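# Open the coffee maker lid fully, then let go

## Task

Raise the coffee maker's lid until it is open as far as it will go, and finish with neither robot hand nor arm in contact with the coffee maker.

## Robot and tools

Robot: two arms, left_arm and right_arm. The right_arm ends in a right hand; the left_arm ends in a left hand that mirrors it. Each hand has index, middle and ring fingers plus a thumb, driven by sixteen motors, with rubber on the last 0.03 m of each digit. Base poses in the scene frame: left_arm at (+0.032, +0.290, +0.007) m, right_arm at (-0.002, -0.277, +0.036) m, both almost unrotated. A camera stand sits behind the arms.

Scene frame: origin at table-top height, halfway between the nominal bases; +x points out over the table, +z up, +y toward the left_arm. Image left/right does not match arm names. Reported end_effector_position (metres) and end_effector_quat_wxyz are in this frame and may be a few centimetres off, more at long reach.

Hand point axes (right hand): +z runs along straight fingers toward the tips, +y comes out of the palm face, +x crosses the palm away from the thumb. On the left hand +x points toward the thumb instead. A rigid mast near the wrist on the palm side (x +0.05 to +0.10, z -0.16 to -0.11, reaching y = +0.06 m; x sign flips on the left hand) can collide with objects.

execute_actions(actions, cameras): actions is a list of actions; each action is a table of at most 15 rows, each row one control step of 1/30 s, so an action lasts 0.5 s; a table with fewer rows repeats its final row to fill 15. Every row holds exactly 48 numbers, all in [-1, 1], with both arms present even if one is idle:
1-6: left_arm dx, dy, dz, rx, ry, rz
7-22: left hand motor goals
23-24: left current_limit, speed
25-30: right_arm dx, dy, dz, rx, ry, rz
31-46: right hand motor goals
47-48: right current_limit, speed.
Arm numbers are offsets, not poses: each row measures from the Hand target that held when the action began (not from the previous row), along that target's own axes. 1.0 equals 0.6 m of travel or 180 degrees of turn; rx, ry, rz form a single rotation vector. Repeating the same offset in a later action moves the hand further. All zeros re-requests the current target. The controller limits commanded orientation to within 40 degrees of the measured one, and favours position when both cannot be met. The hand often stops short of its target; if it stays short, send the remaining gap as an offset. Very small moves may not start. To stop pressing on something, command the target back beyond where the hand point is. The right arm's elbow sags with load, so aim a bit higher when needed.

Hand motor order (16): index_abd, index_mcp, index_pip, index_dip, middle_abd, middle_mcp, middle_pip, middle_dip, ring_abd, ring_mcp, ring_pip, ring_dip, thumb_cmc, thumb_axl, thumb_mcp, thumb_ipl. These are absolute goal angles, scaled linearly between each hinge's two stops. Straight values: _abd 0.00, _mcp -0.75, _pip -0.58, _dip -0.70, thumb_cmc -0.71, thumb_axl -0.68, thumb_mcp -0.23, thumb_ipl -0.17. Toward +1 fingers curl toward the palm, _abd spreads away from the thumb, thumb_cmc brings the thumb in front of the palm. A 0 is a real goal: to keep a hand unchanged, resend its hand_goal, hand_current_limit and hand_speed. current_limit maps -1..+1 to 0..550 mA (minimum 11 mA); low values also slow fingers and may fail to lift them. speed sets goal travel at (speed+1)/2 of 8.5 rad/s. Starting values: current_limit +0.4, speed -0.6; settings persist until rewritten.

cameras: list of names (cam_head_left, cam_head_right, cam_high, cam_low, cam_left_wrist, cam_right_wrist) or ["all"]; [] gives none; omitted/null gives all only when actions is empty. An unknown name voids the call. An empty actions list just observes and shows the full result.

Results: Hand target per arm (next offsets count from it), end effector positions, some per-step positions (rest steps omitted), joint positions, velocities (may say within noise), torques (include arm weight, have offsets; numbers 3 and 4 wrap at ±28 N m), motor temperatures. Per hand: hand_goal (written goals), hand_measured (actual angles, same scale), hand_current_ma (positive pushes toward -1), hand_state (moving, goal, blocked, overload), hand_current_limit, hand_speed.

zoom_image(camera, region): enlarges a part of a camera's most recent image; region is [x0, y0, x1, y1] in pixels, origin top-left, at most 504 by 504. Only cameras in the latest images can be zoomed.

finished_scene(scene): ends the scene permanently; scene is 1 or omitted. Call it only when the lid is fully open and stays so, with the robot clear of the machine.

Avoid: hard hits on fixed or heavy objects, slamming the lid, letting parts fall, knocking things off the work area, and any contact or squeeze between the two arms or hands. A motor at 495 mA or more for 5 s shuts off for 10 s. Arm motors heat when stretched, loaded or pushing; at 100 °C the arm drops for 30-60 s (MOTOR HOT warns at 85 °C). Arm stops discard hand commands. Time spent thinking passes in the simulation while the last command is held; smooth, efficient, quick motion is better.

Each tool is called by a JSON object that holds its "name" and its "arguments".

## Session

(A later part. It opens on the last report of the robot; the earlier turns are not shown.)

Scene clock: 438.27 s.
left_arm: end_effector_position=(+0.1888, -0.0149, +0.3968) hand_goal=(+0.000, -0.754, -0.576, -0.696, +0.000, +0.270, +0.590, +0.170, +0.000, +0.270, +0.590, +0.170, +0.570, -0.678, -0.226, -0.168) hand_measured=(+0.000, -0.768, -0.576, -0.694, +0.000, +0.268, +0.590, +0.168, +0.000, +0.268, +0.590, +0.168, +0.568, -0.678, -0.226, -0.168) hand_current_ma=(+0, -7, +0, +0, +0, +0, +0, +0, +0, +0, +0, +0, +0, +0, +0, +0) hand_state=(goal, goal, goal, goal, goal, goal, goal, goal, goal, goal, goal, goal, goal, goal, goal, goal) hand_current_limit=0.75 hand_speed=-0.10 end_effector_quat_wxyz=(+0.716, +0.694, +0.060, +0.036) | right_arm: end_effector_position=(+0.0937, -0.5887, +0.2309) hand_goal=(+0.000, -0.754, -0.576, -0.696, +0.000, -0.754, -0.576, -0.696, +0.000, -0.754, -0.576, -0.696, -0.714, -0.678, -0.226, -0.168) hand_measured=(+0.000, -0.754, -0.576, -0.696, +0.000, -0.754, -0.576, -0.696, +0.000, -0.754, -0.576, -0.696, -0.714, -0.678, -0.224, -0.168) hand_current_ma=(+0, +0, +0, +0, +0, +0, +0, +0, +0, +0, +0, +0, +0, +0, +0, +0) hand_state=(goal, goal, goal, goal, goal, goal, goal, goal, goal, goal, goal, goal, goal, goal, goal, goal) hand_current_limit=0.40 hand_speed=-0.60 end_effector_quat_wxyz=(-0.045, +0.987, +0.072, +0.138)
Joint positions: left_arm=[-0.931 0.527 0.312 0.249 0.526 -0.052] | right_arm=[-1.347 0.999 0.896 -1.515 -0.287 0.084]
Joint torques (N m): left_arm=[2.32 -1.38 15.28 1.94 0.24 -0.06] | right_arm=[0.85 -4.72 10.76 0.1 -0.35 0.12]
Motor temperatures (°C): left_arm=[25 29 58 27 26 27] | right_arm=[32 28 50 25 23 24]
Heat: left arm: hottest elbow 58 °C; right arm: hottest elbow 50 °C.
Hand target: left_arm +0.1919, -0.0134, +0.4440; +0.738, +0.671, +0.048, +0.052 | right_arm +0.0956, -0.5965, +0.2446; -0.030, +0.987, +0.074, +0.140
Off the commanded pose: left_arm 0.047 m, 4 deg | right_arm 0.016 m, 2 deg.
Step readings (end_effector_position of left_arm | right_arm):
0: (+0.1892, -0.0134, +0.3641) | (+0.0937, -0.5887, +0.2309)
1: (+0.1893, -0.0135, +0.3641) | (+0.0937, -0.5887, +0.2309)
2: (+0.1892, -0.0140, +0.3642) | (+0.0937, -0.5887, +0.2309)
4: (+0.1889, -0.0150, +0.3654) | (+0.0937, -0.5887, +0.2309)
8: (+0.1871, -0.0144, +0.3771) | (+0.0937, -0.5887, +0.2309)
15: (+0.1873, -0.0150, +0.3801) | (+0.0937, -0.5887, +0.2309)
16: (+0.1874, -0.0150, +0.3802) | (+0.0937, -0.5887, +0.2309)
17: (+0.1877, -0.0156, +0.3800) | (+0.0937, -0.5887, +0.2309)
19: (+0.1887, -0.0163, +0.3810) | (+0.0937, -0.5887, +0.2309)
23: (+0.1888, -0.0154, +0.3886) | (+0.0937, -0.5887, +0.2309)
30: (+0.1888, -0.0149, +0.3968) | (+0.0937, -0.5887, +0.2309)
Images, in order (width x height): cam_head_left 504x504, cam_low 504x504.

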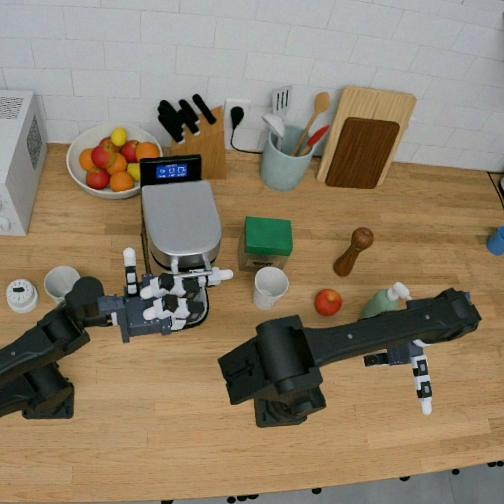

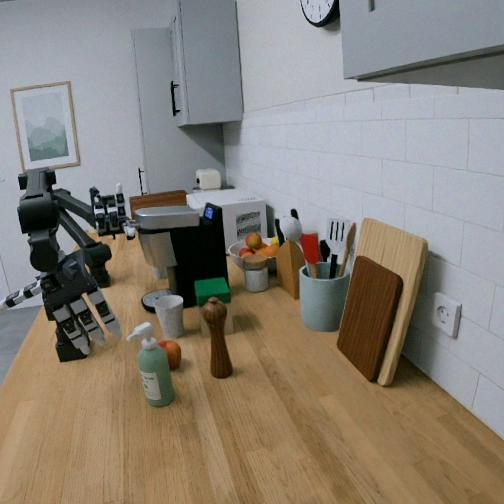

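{"name": "execute_actions", "arguments": {"actions": [[[0.003,0.068,0.0065,0,0,0,0,-0.754,-0.576,-0.696,0,0.27,0.59,0.17,0,0.27,0.59,0.17,0.571,-0.678,-0.226,-0.168,0.75,-0.1,0,0,0,0,0,0,0,-0.754,-0.576,-0.696,0,-0.754,-0.576,-0.696,0,-0.754,-0.576,-0.696,-0.714,-0.678,-0.226,-0.168,0.4,-0.6]],[[0.0147,0.0667,0.0063,0,0,0,0,-0.754,-0.576,-0.696,0,0.27,0.59,0.17,0,0.27,0.59,0.17,0.571,-0.678,-0.226,-0.168,0.75,-0.1,0,0,0,0,0,0,0,-0.754,-0.576,-0.696,0,-0.754,-0.576,-0.696,0,-0.754,-0.576,-0.696,-0.714,-0.678,-0.226,-0.168,0.4,-0.6]]], "cameras": ["cam_head_left","cam_low","cam_high"]}}

{"name": "zoom_image", "arguments": {"camera": "cam_low", "region": [80, 160, 240, 300]}}

{"name": "zoom_image", "arguments": {"camera": "cam_head_left", "region": [90, 210, 250, 330]}}

Scene clock: 464.63 s.
left_arm: end_effector_position=(+0.1999, -0.0151, +0.4871) hand_goal=(+0.000, -0.754, -0.576, -0.696, +0.000, +0.270, +0.590, +0.170, +0.000, +0.270, +0.590, +0.170, +0.570, -0.678, -0.226, -0.168) hand_measured=(+0.000, -0.770, -0.578, -0.694, +0.000, +0.268, +0.590, +0.168, +0.000, +0.268, +0.590, +0.168, +0.568, -0.678, -0.226, -0.168) hand_current_ma=(+0, -9, +0, +0, +0, +0, +0, +0, +0, +0, +0, +0, +0, +0, +0, +0) hand_state=(goal, goal, goal, goal, goal, goal, goal, goal, goal, goal, goal, goal, goal, goal, goal, goal) hand_current_limit=0.75 hand_speed=-0.10 end_effector_quat_wxyz=(+0.724, +0.687, +0.055, +0.039) | right_arm: end_effector_position=(+0.0937, -0.5887, +0.2309) hand_goal=(+0.000, -0.754, -0.576, -0.696, +0.000, -0.754, -0.576, -0.696, +0.000, -0.754, -0.576, -0.696, -0.714, -0.678, -0.226, -0.168) hand_measured=(+0.000, -0.754, -0.576, -0.696, +0.000, -0.754, -0.576, -0.696, +0.000, -0.754, -0.576, -0.696, -0.714, -0.678, -0.224, -0.168) hand_current_ma=(+0, +0, +0, +0, +0, +0, +0, +0, +0, +0, +0, +0, +0, +0, +0, +0) hand_state=(goal, goal, goal, goal, goal, goal, goal, goal, goal, goal, goal, goal, goal, goal, goal, goal) hand_current_limit=0.40 hand_speed=-0.60 end_effector_quat_wxyz=(-0.045, +0.987, +0.072, +0.138)
Joint positions: left_arm=[-0.884 0.529 0.535 0.054 0.576 -0.059] | right_arm=[-1.347 0.999 0.896 -1.515 -0.287 0.084]
Joint torques (N m): left_arm=[2.49 -0.5 14.94 1.83 0.17 -0.04] | right_arm=[0.85 -4.72 10.76 0.1 -0.35 0.12]
Motor temperatures (°C): left_arm=[25 29 57 27 26 27] | right_arm=[32 28 50 25 23 24]
Heat: left arm: hottest elbow 57 °C; right arm: hottest elbow 50 °C.
Hand target: left_arm +0.2025, -0.0120, +0.5251; +0.738, +0.671, +0.048, +0.052 | right_arm +0.0956, -0.5965, +0.2446; -0.030, +0.987, +0.074, +0.140
Off the commanded pose: left_arm 0.038 m, 3 deg | right_arm 0.016 m, 2 deg.
Step readings (end_effector_position of left_arm | right_arm):
0: (+0.1888, -0.0149, +0.3968) | (+0.0937, -0.5887, +0.2309)
1: (+0.1888, -0.0151, +0.3969) | (+0.0937, -0.5887, +0.2309)
2: (+0.1891, -0.0158, +0.3976) | (+0.0937, -0.5887, +0.2309)
4: (+0.1901, -0.0170, +0.4008) | (+0.0937, -0.5887, +0.2309)
8: (+0.1902, -0.0157, +0.4212) | (+0.0937, -0.5887, +0.2309)
15: (+0.1890, -0.0140, +0.4443) | (+0.0937, -0.5887, +0.2309)
16: (+0.1889, -0.0141, +0.4449) | (+0.0937, -0.5887, +0.2309)
17: (+0.1888, -0.0145, +0.4458) | (+0.0937, -0.5887, +0.2309)
19: (+0.1904, -0.0151, +0.4492) | (+0.0937, -0.5887, +0.2309)
23: (+0.1952, -0.0124, +0.4696) | (+0.0937, -0.5887, +0.2309)
30: (+0.1974, -0.0122, +0.4898) | (+0.0937, -0.5887, +0.2309)
Images, in order (width x height): cam_head_left 504x504, cam_high 504x504, cam_low 504x504.

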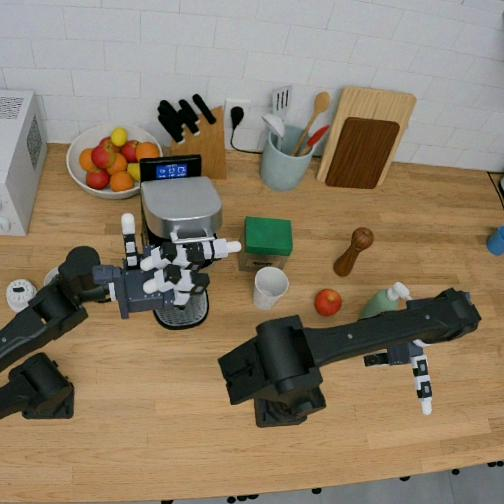

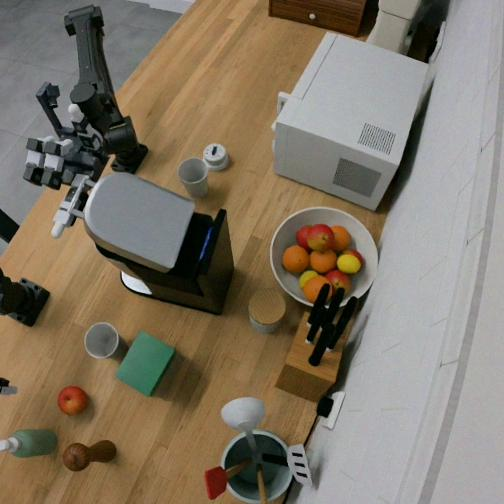

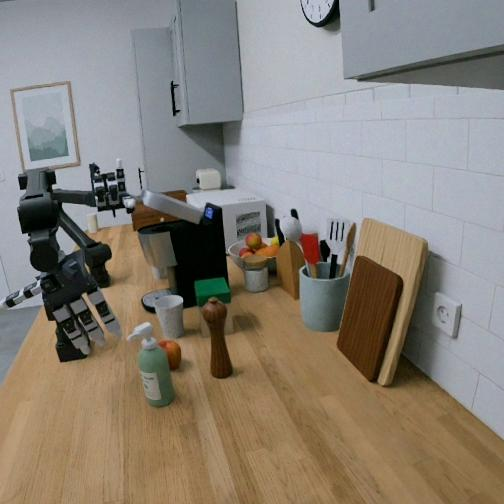

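Scaled by 3.150.

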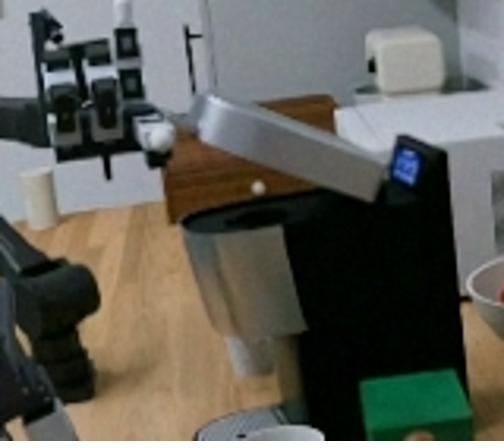

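Scaled by 3.150.

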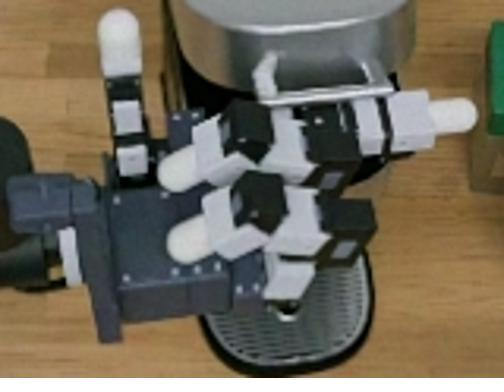

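{"name": "execute_actions", "arguments": {"actions": [[[0.0258,0.063,0.0058,0,0,0,0,-0.754,-0.576,-0.696,0,0.27,0.59,0.17,0,0.27,0.59,0.17,0.571,-0.678,-0.226,-0.168,0.75,-0.1,0,0,0,0,0,0,0,-0.754,-0.576,-0.696,0,-0.754,-0.576,-0.696,0,-0.754,-0.576,-0.696,-0.714,-0.678,-0.226,-0.168,0.4,-0.6]],[[0.0365,0.0575,0.0052,0,0,0,0,-0.754,-0.576,-0.696,0,0.27,0.59,0.17,0,0.27,0.59,0.17,0.571,-0.678,-0.226,-0.168,0.75,-0.1,0,0,0,0,0,0,0,-0.754,-0.576,-0.696,0,-0.754,-0.576,-0.696,0,-0.754,-0.576,-0.696,-0.714,-0.678,-0.226,-0.168,0.4,-0.6]]], "cameras": ["cam_head_left","cam_low","cam_high"]}}

{"name": "zoom_image", "arguments": {"camera": "cam_low", "region": [80, 140, 240, 280]}}

{"name": "zoom_image", "arguments": {"camera": "cam_head_left", "region": [90, 190, 250, 310]}}

Scene clock: 491.90 s.
left_arm: end_effector_position=(+0.2385, -0.0109, +0.5632) hand_goal=(+0.000, -0.754, -0.576, -0.696, +0.000, +0.270, +0.590, +0.170, +0.000, +0.270, +0.590, +0.170, +0.570, -0.678, -0.226, -0.168) hand_measured=(+0.000, -0.770, -0.578, -0.694, +0.000, +0.268, +0.590, +0.168, +0.000, +0.268, +0.590, +0.168, +0.568, -0.678, -0.226, -0.168) hand_current_ma=(+0, -9, +0, +0, +0, +0, +0, +0, +0, +0, +0, +0, +0, +0, +0, +0) hand_state=(goal, goal, goal, goal, goal, goal, goal, goal, goal, goal, goal, goal, goal, goal, goal, goal) hand_current_limit=0.75 hand_speed=-0.10 end_effector_quat_wxyz=(+0.727, +0.684, +0.055, +0.041) | right_arm: end_effector_position=(+0.0937, -0.5887, +0.2309) hand_goal=(+0.000, -0.754, -0.576, -0.696, +0.000, -0.754, -0.576, -0.696, +0.000, -0.754, -0.576, -0.696, -0.714, -0.678, -0.226, -0.168) hand_measured=(+0.000, -0.754, -0.576, -0.696, +0.000, -0.754, -0.576, -0.696, +0.000, -0.754, -0.576, -0.696, -0.714, -0.678, -0.224, -0.168) hand_current_ma=(+0, +0, +0, +0, +0, +0, +0, +0, +0, +0, +0, +0, +0, +0, +0, +0) hand_state=(goal, goal, goal, goal, goal, goal, goal, goal, goal, goal, goal, goal, goal, goal, goal, goal) hand_current_limit=0.40 hand_speed=-0.60 end_effector_quat_wxyz=(-0.045, +0.987, +0.072, +0.138)
Joint positions: left_arm=[-0.734 0.634 0.755 -0.042 0.723 -0.076] | right_arm=[-1.347 0.999 0.896 -1.515 -0.287 0.084]
Joint torques (N m): left_arm=[2.32 -1.26 14.64 1.69 0.19 -0.1] | right_arm=[0.79 -4.66 10.77 0.1 -0.35 0.11]
Motor temperatures (°C): left_arm=[25 29 62 27 26 27] | right_arm=[32 28 50 24 23 24]
Heat: left arm: hottest elbow 62 °C; right arm: hottest elbow 50 °C.
Hand target: left_arm +0.2394, -0.0066, +0.5976; +0.738, +0.672, +0.048, +0.052 | right_arm +0.0956, -0.5965, +0.2446; -0.030, +0.987, +0.074, +0.140
Off the commanded pose: left_arm 0.035 m, 2 deg | right_arm 0.016 m, 2 deg.
Step readings (end_effector_position of left_arm | right_arm):
0: (+0.1999, -0.0151, +0.4871) | (+0.0937, -0.5887, +0.2309)
1: (+0.1995, -0.0152, +0.4874) | (+0.0937, -0.5887, +0.2309)
2: (+0.1993, -0.0155, +0.4882) | (+0.0937, -0.5887, +0.2309)
4: (+0.2019, -0.0157, +0.4917) | (+0.0937, -0.5887, +0.2309)
8: (+0.2108, -0.0126, +0.5105) | (+0.0937, -0.5887, +0.2309)
15: (+0.2133, -0.0106, +0.5307) | (+0.0937, -0.5887, +0.2309)
16: (+0.2131, -0.0109, +0.5315) | (+0.0937, -0.5887, +0.2309)
17: (+0.2133, -0.0116, +0.5320) | (+0.0937, -0.5887, +0.2309)
19: (+0.2170, -0.0126, +0.5356) | (+0.0937, -0.5887, +0.2309)
23: (+0.2307, -0.0096, +0.5538) | (+0.0937, -0.5887, +0.2309)
30: (+0.2361, -0.0086, +0.5663) | (+0.0937, -0.5887, +0.2309)
Images, in order (width x height): cam_head_left 504x504, cam_high 504x504, cam_low 504x504.

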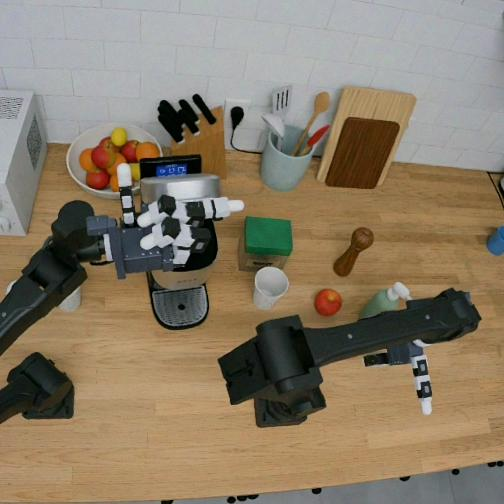

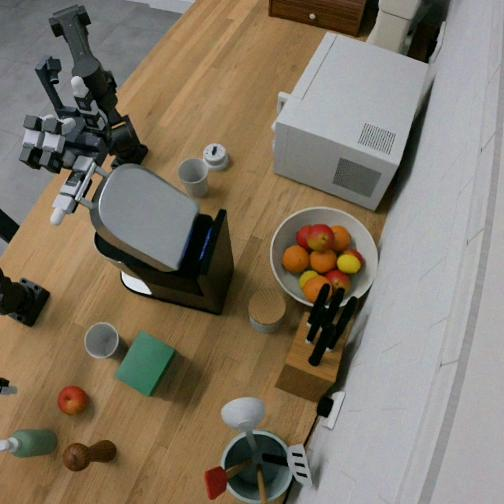

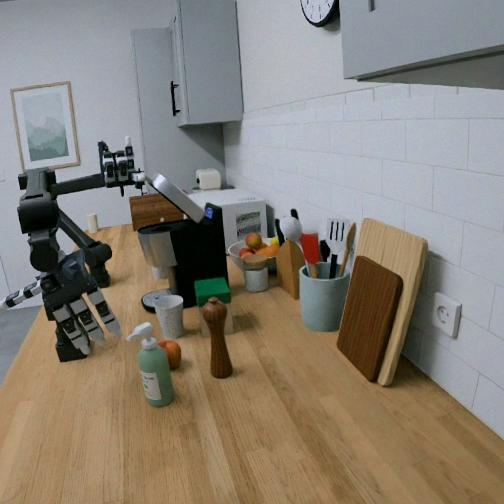

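Scaled by 3.150.

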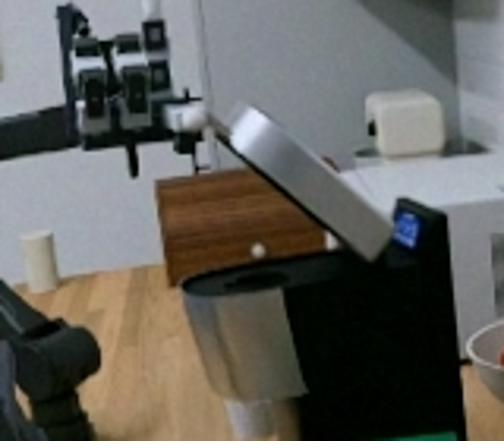

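Scaled by 3.150.

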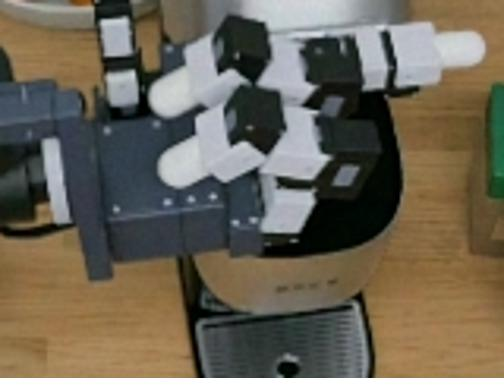

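{"name": "execute_actions", "arguments": {"actions": [[[0.0505,0.0498,0.0044,0,0,0,0,-0.754,-0.576,-0.696,0,0.27,0.59,0.17,0,0.27,0.59,0.17,0.571,-0.678,-0.226,-0.168,0.75,-0.1,0,0,0,0,0,0,0,-0.754,-0.576,-0.696,0,-0.754,-0.576,-0.696,0,-0.754,-0.576,-0.696,-0.714,-0.678,-0.226,-0.168,0.4,-0.6]],[[0.0583,0.0402,0.0034,0,0,0,0,-0.754,-0.576,-0.696,0,0.27,0.59,0.17,0,0.27,0.59,0.17,0.571,-0.678,-0.226,-0.168,0.75,-0.1,0,0,0,0,0,0,0,-0.754,-0.576,-0.696,0,-0.754,-0.576,-0.696,0,-0.754,-0.576,-0.696,-0.714,-0.678,-0.226,-0.168,0.4,-0.6]]], "cameras": ["cam_head_left","cam_low","cam_high"]}}

{"name": "zoom_image", "arguments": {"camera": "cam_low", "region": [80, 120, 260, 280]}}

{"name": "zoom_image", "arguments": {"camera": "cam_high", "region": [20, 100, 240, 320]}}

Scene clock: 520.97 s.
left_arm: end_effector_position=(+0.3046, -0.0006, +0.6177) hand_goal=(+0.000, -0.754, -0.576, -0.696, +0.000, +0.270, +0.590, +0.170, +0.000, +0.270, +0.590, +0.170, +0.570, -0.678, -0.226, -0.168) hand_measured=(+0.000, -0.770, -0.578, -0.694, +0.000, +0.268, +0.590, +0.168, +0.000, +0.268, +0.590, +0.168, +0.570, -0.678, -0.226, -0.168) hand_current_ma=(+0, -9, +0, +0, +0, +0, +0, +0, +0, +0, +0, +0, +0, +0, +0, +0) hand_state=(goal, goal, goal, goal, goal, goal, goal, goal, goal, goal, goal, goal, goal, goal, goal, goal) hand_current_limit=0.75 hand_speed=-0.10 end_effector_quat_wxyz=(+0.728, +0.682, +0.059, +0.039) | right_arm: end_effector_position=(+0.0937, -0.5887, +0.2309) hand_goal=(+0.000, -0.754, -0.576, -0.696, +0.000, -0.754, -0.576, -0.696, +0.000, -0.754, -0.576, -0.696, -0.714, -0.678, -0.226, -0.168) hand_measured=(+0.000, -0.754, -0.576, -0.696, +0.000, -0.754, -0.576, -0.696, +0.000, -0.754, -0.576, -0.696, -0.714, -0.678, -0.224, -0.168) hand_current_ma=(+0, +0, +0, +0, +0, +0, +0, +0, +0, +0, +0, +0, +0, +0, +0, +0) hand_state=(goal, goal, goal, goal, goal, goal, goal, goal, goal, goal, goal, goal, goal, goal, goal, goal) hand_current_limit=0.40 hand_speed=-0.60 end_effector_quat_wxyz=(-0.045, +0.987, +0.072, +0.138)
Joint positions: left_arm=[-0.54 0.799 0.954 -0.053 0.911 -0.114] | right_arm=[-1.347 0.999 0.896 -1.515 -0.287 0.084]
Joint torques (N m): left_arm=[2.08 -3.43 14.53 1.73 0.16 -0.09] | right_arm=[0.91 -4.72 10.77 0.1 -0.35 0.12]
Motor temperatures (°C): left_arm=[25 28 57 26 26 27] | right_arm=[32 28 51 24 23 24]
Heat: left arm: hottest elbow 57 °C; right arm: hottest elbow 51 °C.
Hand target: left_arm +0.3040, +0.0031, +0.6520; +0.738, +0.671, +0.048, +0.052 | right_arm +0.0956, -0.5965, +0.2446; -0.030, +0.987, +0.074, +0.140
Off the commanded pose: left_arm 0.034 m, 3 deg | right_arm 0.016 m, 2 deg.
Step readings (end_effector_position of left_arm | right_arm):
0: (+0.2385, -0.0109, +0.5632) | (+0.0937, -0.5887, +0.2309)
1: (+0.2382, -0.0109, +0.5637) | (+0.0937, -0.5887, +0.2309)
2: (+0.2387, -0.0107, +0.5644) | (+0.0937, -0.5887, +0.2309)
4: (+0.2420, -0.0103, +0.5693) | (+0.0937, -0.5887, +0.2309)
8: (+0.2604, -0.0053, +0.5870) | (+0.0937, -0.5887, +0.2309)
15: (+0.2677, -0.0052, +0.5950) | (+0.0937, -0.5887, +0.2309)
16: (+0.2677, -0.0054, +0.5950) | (+0.0937, -0.5887, +0.2309)
17: (+0.2685, -0.0052, +0.5955) | (+0.0937, -0.5887, +0.2309)
19: (+0.2733, -0.0052, +0.5997) | (+0.0937, -0.5887, +0.2309)
23: (+0.2958, -0.0004, +0.6128) | (+0.0937, -0.5887, +0.2309)
30: (+0.3051, -0.0009, +0.6155) | (+0.0937, -0.5887, +0.2309)
Images, in order (width x height): cam_head_left 504x504, cam_high 504x504, cam_low 504x504.

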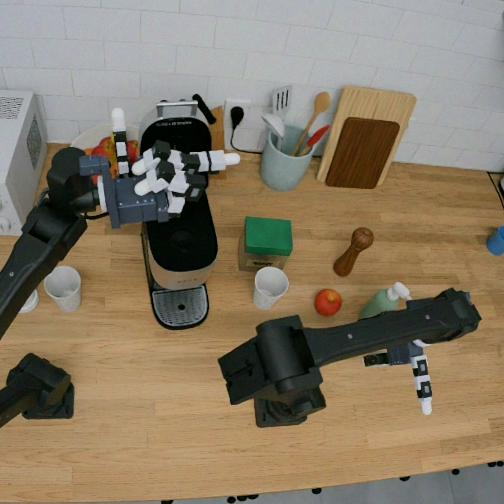

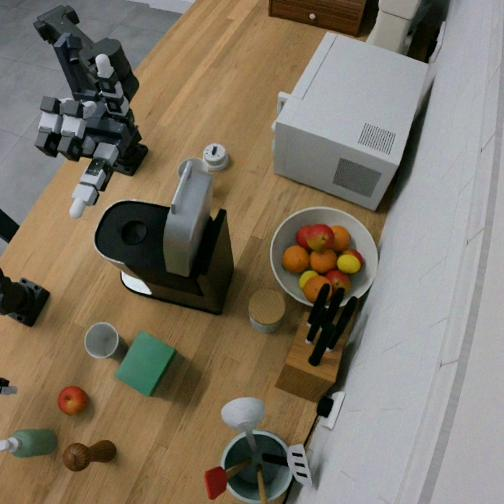

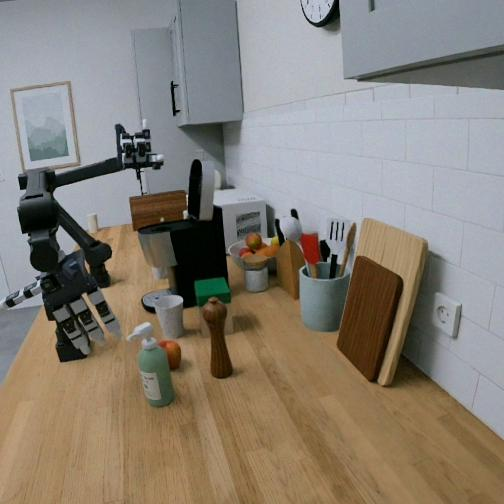

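Scaled by 2.800.

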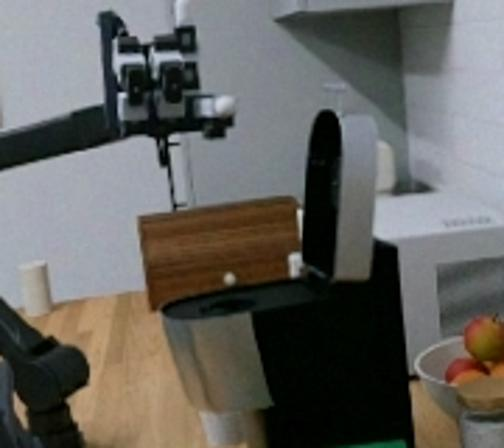

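Scaled by 2.291.

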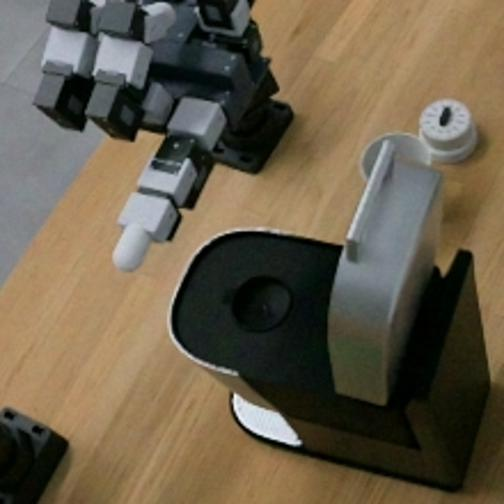

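{"name": "zoom_image", "arguments": {"camera": "cam_low", "region": [160, 140, 240, 220]}}

{"name": "zoom_image", "arguments": {"camera": "cam_high", "region": [140, 150, 250, 260]}}

{"name": "zoom_image", "arguments": {"camera": "cam_head_left", "region": [110, 70, 250, 210]}}

Scaled by 6.300.

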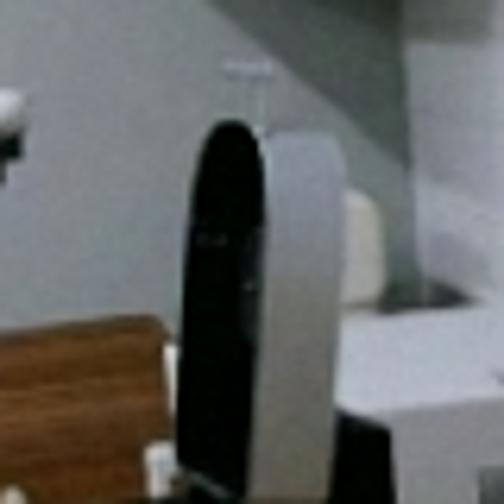

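Scaled by 4.582.

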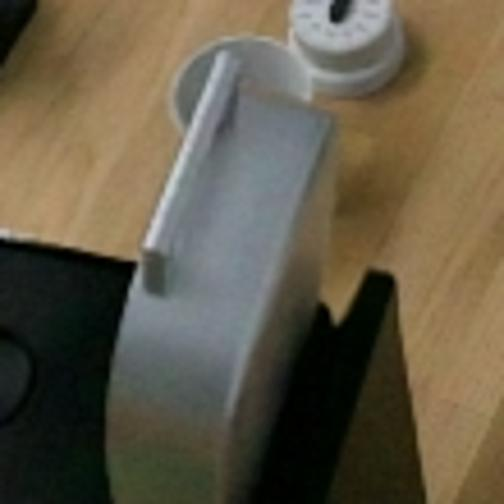

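Scaled by 3.600.

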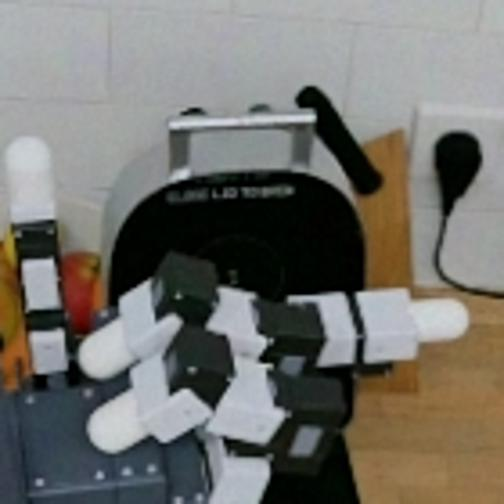

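{"name": "execute_actions", "arguments": {"actions": [[[0.075,-0.035,0,0,0.022,0,0,-0.754,-0.576,-0.696,0,0.27,0.59,0.17,0,0.27,0.59,0.17,0.571,-0.678,-0.226,-0.168,0.2,-0.1,0,0,0,0,0,0,0,-0.754,-0.576,-0.696,0,-0.754,-0.576,-0.696,0,-0.754,-0.576,-0.696,-0.714,-0.678,-0.226,-0.168,0.4,-0.6]],[[0.075,-0.035,0,0,0.022,0,0,-0.754,-0.576,-0.696,0,0.27,0.59,0.17,0,0.27,0.59,0.17,0.571,-0.678,-0.226,-0.168,0.2,-0.1,0,0,0,0,0,0,0,-0.754,-0.576,-0.696,0,-0.754,-0.576,-0.696,0,-0.754,-0.576,-0.696,-0.714,-0.678,-0.226,-0.168,0.4,-0.6]]], "cameras": ["cam_head_left","cam_low","cam_high"]}}

{"name": "zoom_image", "arguments": {"camera": "cam_low", "region": [120, 130, 260, 270]}}

{"name": "zoom_image", "arguments": {"camera": "cam_high", "region": [40, 80, 260, 300]}}

Scene clock: 568.87 s.
left_arm: end_effector_position=(+0.3930, +0.0101, +0.5860) hand_goal=(+0.000, -0.754, -0.576, -0.696, +0.000, +0.270, +0.590, +0.170, +0.000, +0.270, +0.590, +0.170, +0.570, -0.678, -0.226, -0.168) hand_measured=(+0.000, -0.770, -0.578, -0.694, +0.000, +0.268, +0.590, +0.168, +0.000, +0.268, +0.590, +0.168, +0.570, -0.678, -0.226, -0.168) hand_current_ma=(+0, -9, +0, +0, +0, +0, +0, +0, +0, +0, +0, +0, +0, +0, +0, +0) hand_state=(goal, goal, goal, goal, goal, goal, goal, goal, goal, goal, goal, goal, goal, goal, goal, goal) hand_current_limit=0.20 hand_speed=-0.10 end_effector_quat_wxyz=(+0.724, +0.677, +0.108, +0.083) | right_arm: end_effector_position=(+0.0937, -0.5887, +0.2309) hand_goal=(+0.000, -0.754, -0.576, -0.696, +0.000, -0.754, -0.576, -0.696, +0.000, -0.754, -0.576, -0.696, -0.714, -0.678, -0.226, -0.168) hand_measured=(+0.000, -0.754, -0.576, -0.696, +0.000, -0.754, -0.576, -0.696, +0.000, -0.754, -0.576, -0.696, -0.714, -0.678, -0.224, -0.168) hand_current_ma=(+0, +0, +0, +0, +0, +0, +0, +0, +0, +0, +0, +0, +0, +0, +0, +0) hand_state=(goal, goal, goal, goal, goal, goal, goal, goal, goal, goal, goal, goal, goal, goal, goal, goal) hand_current_limit=0.40 hand_speed=-0.60 end_effector_quat_wxyz=(-0.045, +0.987, +0.072, +0.138)
Joint positions: left_arm=[-0.429 0.959 0.954 0.103 0.89 -0.12] | right_arm=[-1.347 0.999 0.896 -1.515 -0.287 0.084]
Joint torques (N m): left_arm=[2.32 -6.12 12.49 2.47 -0.08 -0.09] | right_arm=[0.85 -4.72 10.77 0.09 -0.35 0.12]
Motor temperatures (°C): left_arm=[25 28 62 26 26 27] | right_arm=[32 27 51 24 23 24]
Heat: left arm: hottest elbow 62 °C; right arm: hottest elbow 51 °C.
Hand target: left_arm +0.3931, +0.0149, +0.6098; +0.733, +0.666, +0.098, +0.098 | right_arm +0.0956, -0.5965, +0.2446; -0.030, +0.987, +0.074, +0.140
Off the commanded pose: left_arm 0.024 m, 3 deg | right_arm 0.016 m, 2 deg.
Step readings (end_effector_position of left_arm | right_arm):
0: (+0.3046, -0.0006, +0.6177) | (+0.0937, -0.5887, +0.2309)
1: (+0.3048, -0.0007, +0.6176) | (+0.0937, -0.5887, +0.2309)
2: (+0.3069, +0.0001, +0.6173) | (+0.0937, -0.5887, +0.2309)
4: (+0.3129, +0.0018, +0.6172) | (+0.0937, -0.5887, +0.2309)
8: (+0.3368, +0.0044, +0.6087) | (+0.0937, -0.5887, +0.2309)
15: (+0.3521, +0.0013, +0.5987) | (+0.0937, -0.5887, +0.2309)
16: (+0.3520, +0.0014, +0.5991) | (+0.0937, -0.5887, +0.2309)
17: (+0.3528, +0.0031, +0.6007) | (+0.0937, -0.5887, +0.2309)
19: (+0.3569, +0.0061, +0.6028) | (+0.0937, -0.5887, +0.2309)
23: (+0.3772, +0.0123, +0.5968) | (+0.0937, -0.5887, +0.2309)
30: (+0.3935, +0.0098, +0.5850) | (+0.0937, -0.5887, +0.2309)
Images, in order (width x height): cam_head_left 504x504, cam_high 504x504, cam_low 504x504.

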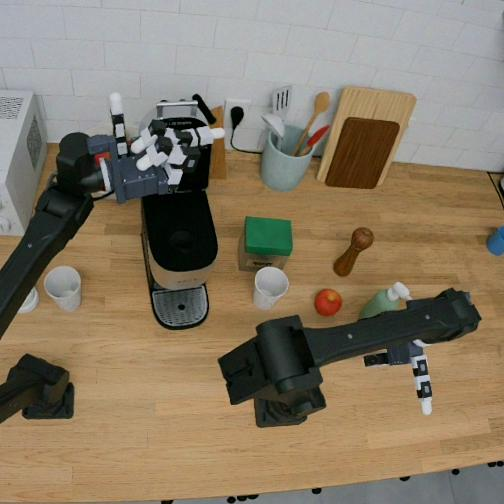

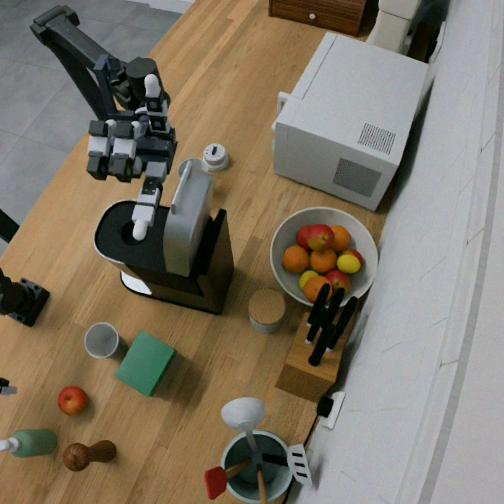

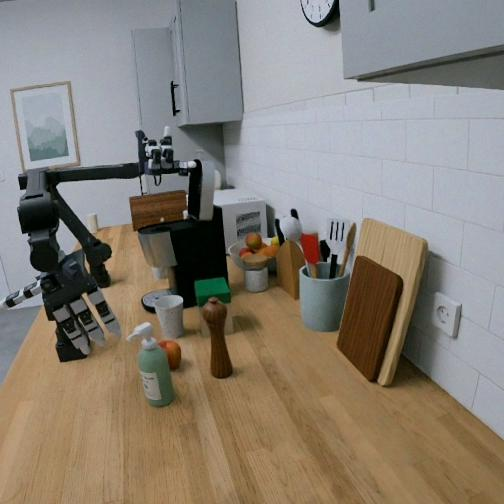

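Scaled by 3.600.

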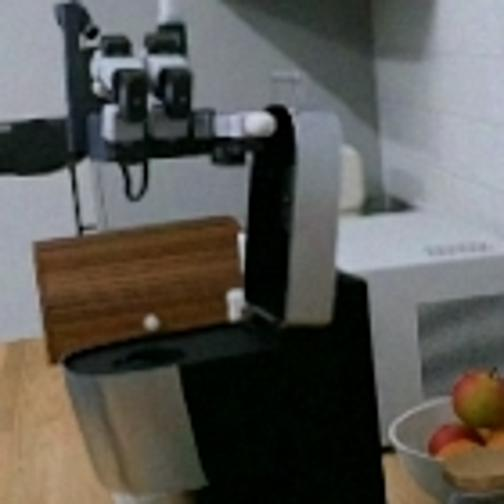

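Scaled by 2.291.

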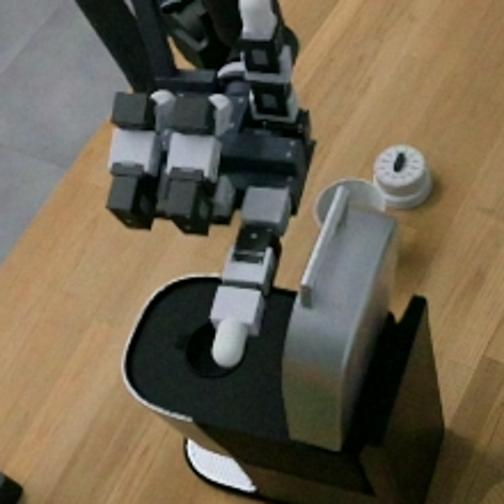

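{"name": "execute_actions", "arguments": {"actions": [[[0.03,0,0,0,0,0,0,-0.754,-0.576,-0.696,0,0.27,0.59,0.17,0,0.27,0.59,0.17,0.571,-0.678,-0.226,-0.168,0.2,-0.1,0,0,0,0,0,0,0,-0.754,-0.576,-0.696,0,-0.754,-0.576,-0.696,0,-0.754,-0.576,-0.696,-0.714,-0.678,-0.226,-0.168,0.4,-0.6]],[[0.03,0,0,0,0,0,0,-0.754,-0.576,-0.696,0,0.27,0.59,0.17,0,0.27,0.59,0.17,0.571,-0.678,-0.226,-0.168,0.2,-0.1,0,0,0,0,0,0,0,-0.754,-0.576,-0.696,0,-0.754,-0.576,-0.696,0,-0.754,-0.576,-0.696,-0.714,-0.678,-0.226,-0.168,0.4,-0.6]]], "cameras": ["cam_head_left","cam_low","cam_high"]}}

{"name": "zoom_image", "arguments": {"camera": "cam_low", "region": [120, 130, 260, 270]}}

{"name": "zoom_image", "arguments": {"camera": "cam_high", "region": [40, 80, 260, 300]}}

Scene clock: 588.23 s.
left_arm: end_effector_position=(+0.4194, +0.0196, +0.5754) hand_goal=(+0.000, -0.754, -0.576, -0.696, +0.000, +0.270, +0.590, +0.170, +0.000, +0.270, +0.590, +0.170, +0.570, -0.678, -0.226, -0.168) hand_measured=(+0.020, -0.766, -0.578, -0.694, +0.000, +0.268, +0.590, +0.168, +0.000, +0.268, +0.590, +0.168, +0.570, -0.678, -0.226, -0.168) hand_current_ma=(+8, -5, +0, +0, +0, +0, +0, +0, +0, +0, +0, +0, +0, +0, +0, +0) hand_state=(goal, goal, goal, goal, goal, goal, goal, goal, goal, goal, goal, goal, goal, goal, goal, goal) hand_current_limit=0.20 hand_speed=-0.10 end_effector_quat_wxyz=(+0.723, +0.678, +0.110, +0.076) | right_arm: end_effector_position=(+0.0937, -0.5887, +0.2309) hand_goal=(+0.000, -0.754, -0.576, -0.696, +0.000, -0.754, -0.576, -0.696, +0.000, -0.754, -0.576, -0.696, -0.714, -0.678, -0.226, -0.168) hand_measured=(+0.000, -0.754, -0.576, -0.696, +0.000, -0.754, -0.576, -0.696, +0.000, -0.754, -0.576, -0.696, -0.714, -0.678, -0.224, -0.168) hand_current_ma=(+0, +0, +0, +0, +0, +0, +0, +0, +0, +0, +0, +0, +0, +0, +0, +0) hand_state=(goal, goal, goal, goal, goal, goal, goal, goal, goal, goal, goal, goal, goal, goal, goal, goal) hand_current_limit=0.40 hand_speed=-0.60 end_effector_quat_wxyz=(-0.045, +0.987, +0.072, +0.138)
Joint positions: left_arm=[-0.369 1.02 0.965 0.152 0.957 -0.135] | right_arm=[-1.347 0.999 0.896 -1.515 -0.287 0.084]
Joint torques (N m): left_arm=[2.61 -5.71 14.64 2.41 -0.13 -0.1] | right_arm=[0.85 -4.66 10.77 0.1 -0.35 0.12]
Motor temperatures (°C): left_arm=[25 28 60 26 26 27] | right_arm=[32 27 51 24 23 24]
Heat: left arm: hottest elbow 60 °C; right arm: hottest elbow 51 °C.
Hand target: left_arm +0.4276, +0.0247, +0.6093; +0.733, +0.666, +0.098, +0.098 | right_arm +0.0956, -0.5965, +0.2446; -0.030, +0.987, +0.074, +0.140
Off the commanded pose: left_arm 0.035 m, 3 deg | right_arm 0.016 m, 2 deg.
Step readings (end_effector_position of left_arm | right_arm):
0: (+0.3930, +0.0101, +0.5860) | (+0.0937, -0.5887, +0.2309)
1: (+0.3930, +0.0101, +0.5860) | (+0.0937, -0.5887, +0.2309)
2: (+0.3930, +0.0105, +0.5862) | (+0.0937, -0.5887, +0.2309)
4: (+0.3935, +0.0117, +0.5862) | (+0.0937, -0.5887, +0.2309)
8: (+0.4009, +0.0149, +0.5827) | (+0.0937, -0.5887, +0.2309)
15: (+0.4084, +0.0150, +0.5769) | (+0.0937, -0.5887, +0.2309)
16: (+0.4082, +0.0150, +0.5770) | (+0.0937, -0.5887, +0.2309)
17: (+0.4077, +0.0150, +0.5771) | (+0.0937, -0.5887, +0.2309)
19: (+0.4084, +0.0160, +0.5776) | (+0.0937, -0.5887, +0.2309)
23: (+0.4181, +0.0199, +0.5762) | (+0.0937, -0.5887, +0.2309)
30: (+0.4194, +0.0195, +0.5754) | (+0.0937, -0.5887, +0.2309)
Images, in order (width x height): cam_head_left 504x504, cam_high 504x504, cam_low 504x504.

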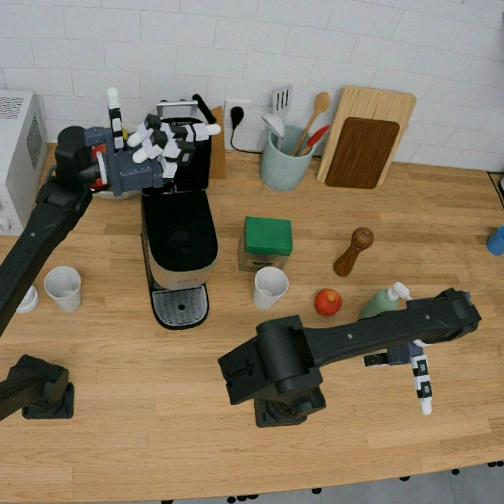

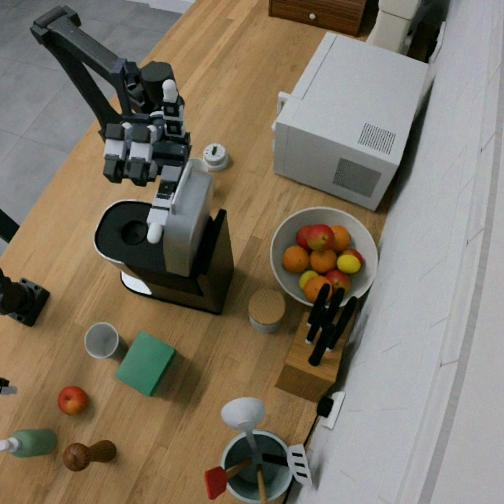

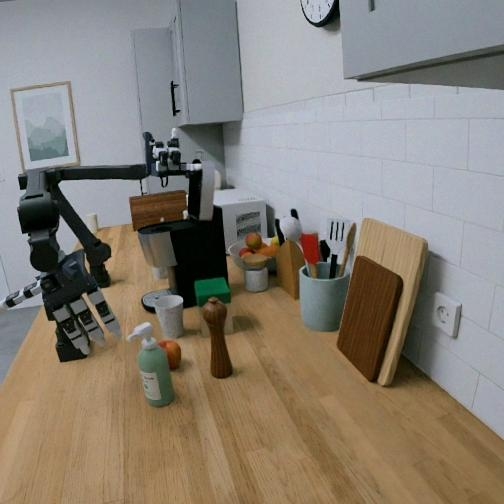

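Scaled by 3.600.

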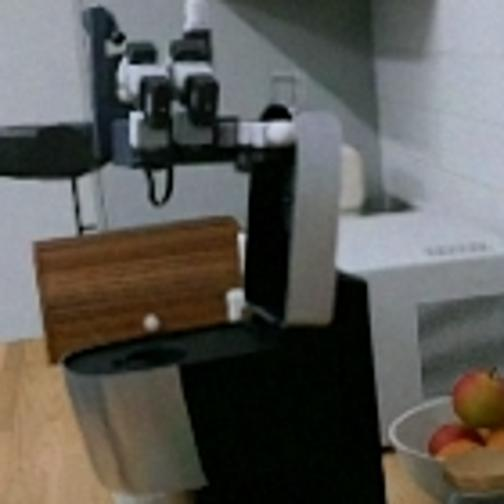

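Scaled by 2.291.

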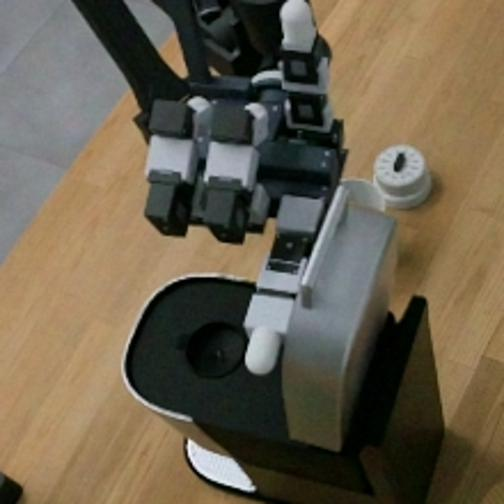

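{"name": "execute_actions", "arguments": {"actions": [[[0.03,0,0,0,0,0,0,-0.754,-0.576,-0.696,0,0.27,0.59,0.17,0,0.27,0.59,0.17,0.571,-0.678,-0.226,-0.168,0.6,-0.1,0,0,0,0,0,0,0,-0.754,-0.576,-0.696,0,-0.754,-0.576,-0.696,0,-0.754,-0.576,-0.696,-0.714,-0.678,-0.226,-0.168,0.4,-0.6]]], "cameras": ["cam_head_left","cam_low","cam_high"]}}

{"name": "zoom_image", "arguments": {"camera": "cam_low", "region": [120, 130, 260, 270]}}

{"name": "zoom_image", "arguments": {"camera": "cam_high", "region": [40, 80, 260, 300]}}

Scene clock: 596.90 s.
left_arm: end_effector_position=(+0.4270, +0.0197, +0.5781) hand_goal=(+0.000, -0.754, -0.576, -0.696, +0.000, +0.270, +0.590, +0.170, +0.000, +0.270, +0.590, +0.170, +0.570, -0.678, -0.226, -0.168) hand_measured=(+0.050, -0.770, -0.580, -0.696, +0.000, +0.268, +0.590, +0.168, +0.000, +0.268, +0.590, +0.168, +0.570, -0.678, -0.226, -0.168) hand_current_ma=(+45, -9, -1, +0, +0, +0, +0, +0, +0, +0, +0, +0, +0, +0, +0, +0) hand_state=(blocked, goal, goal, goal, goal, goal, goal, goal, goal, goal, goal, goal, goal, goal, goal, goal) hand_current_limit=0.60 hand_speed=-0.10 end_effector_quat_wxyz=(+0.725, +0.678, +0.099, +0.068) | right_arm: end_effector_position=(+0.0937, -0.5887, +0.2309) hand_goal=(+0.000, -0.754, -0.576, -0.696, +0.000, -0.754, -0.576, -0.696, +0.000, -0.754, -0.576, -0.696, -0.714, -0.678, -0.226, -0.168) hand_measured=(+0.000, -0.754, -0.576, -0.696, +0.000, -0.754, -0.576, -0.696, +0.000, -0.754, -0.576, -0.696, -0.714, -0.678, -0.224, -0.168) hand_current_ma=(+0, +0, +0, +0, +0, +0, +0, +0, +0, +0, +0, +0, +0, +0, +0, +0) hand_state=(goal, goal, goal, goal, goal, goal, goal, goal, goal, goal, goal, goal, goal, goal, goal, goal) hand_current_limit=0.40 hand_speed=-0.60 end_effector_quat_wxyz=(-0.045, +0.987, +0.072, +0.138)
Joint positions: left_arm=[-0.353 1.051 0.987 0.175 0.998 -0.145] | right_arm=[-1.347 0.999 0.896 -1.515 -0.287 0.084]
Joint torques (N m): left_arm=[3.78 -5.54 14.8 2.4 -0.68 -0.06] | right_arm=[0.85 -4.72 10.77 0.09 -0.35 0.12]
Motor temperatures (°C): left_arm=[25 28 63 26 26 27] | right_arm=[32 27 51 24 23 24]
Heat: left arm: hottest elbow 63 °C; right arm: hottest elbow 51 °C.
Hand target: left_arm +0.4450, +0.0297, +0.6090; +0.733, +0.666, +0.098, +0.098 | right_arm +0.0956, -0.5965, +0.2446; -0.030, +0.987, +0.074, +0.140
Off the commanded pose: left_arm 0.037 m, 4 deg | right_arm 0.016 m, 2 deg.
Step readings (end_effector_position of left_arm | right_arm):
0: (+0.4195, +0.0196, +0.5754) | (+0.0937, -0.5887, +0.2309)
1: (+0.4196, +0.0195, +0.5752) | (+0.0937, -0.5887, +0.2309)
2: (+0.4197, +0.0197, +0.5758) | (+0.0937, -0.5887, +0.2309)
4: (+0.4214, +0.0198, +0.5763) | (+0.0937, -0.5887, +0.2309)
8: (+0.4257, +0.0199, +0.5772) | (+0.0937, -0.5887, +0.2309)
15: (+0.4271, +0.0197, +0.5778) | (+0.0937, -0.5887, +0.2309)
Images, in order (width x height): cam_head_left 504x504, cam_high 504x504, cam_low 504x504.

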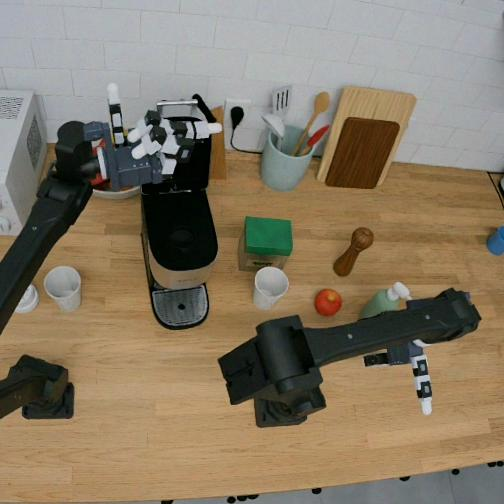

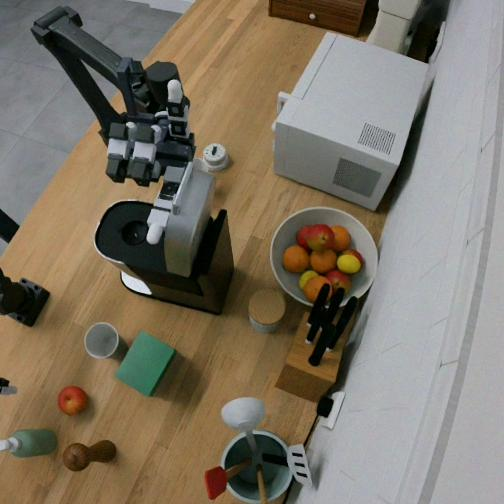

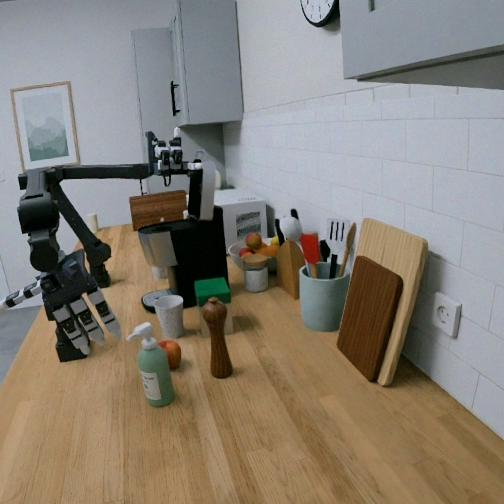

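Scaled by 3.600.

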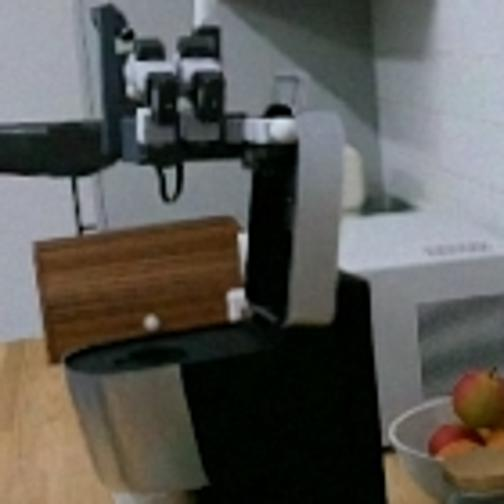

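Scaled by 2.291.

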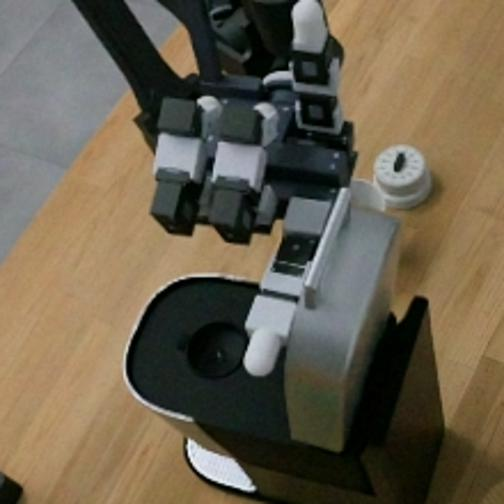

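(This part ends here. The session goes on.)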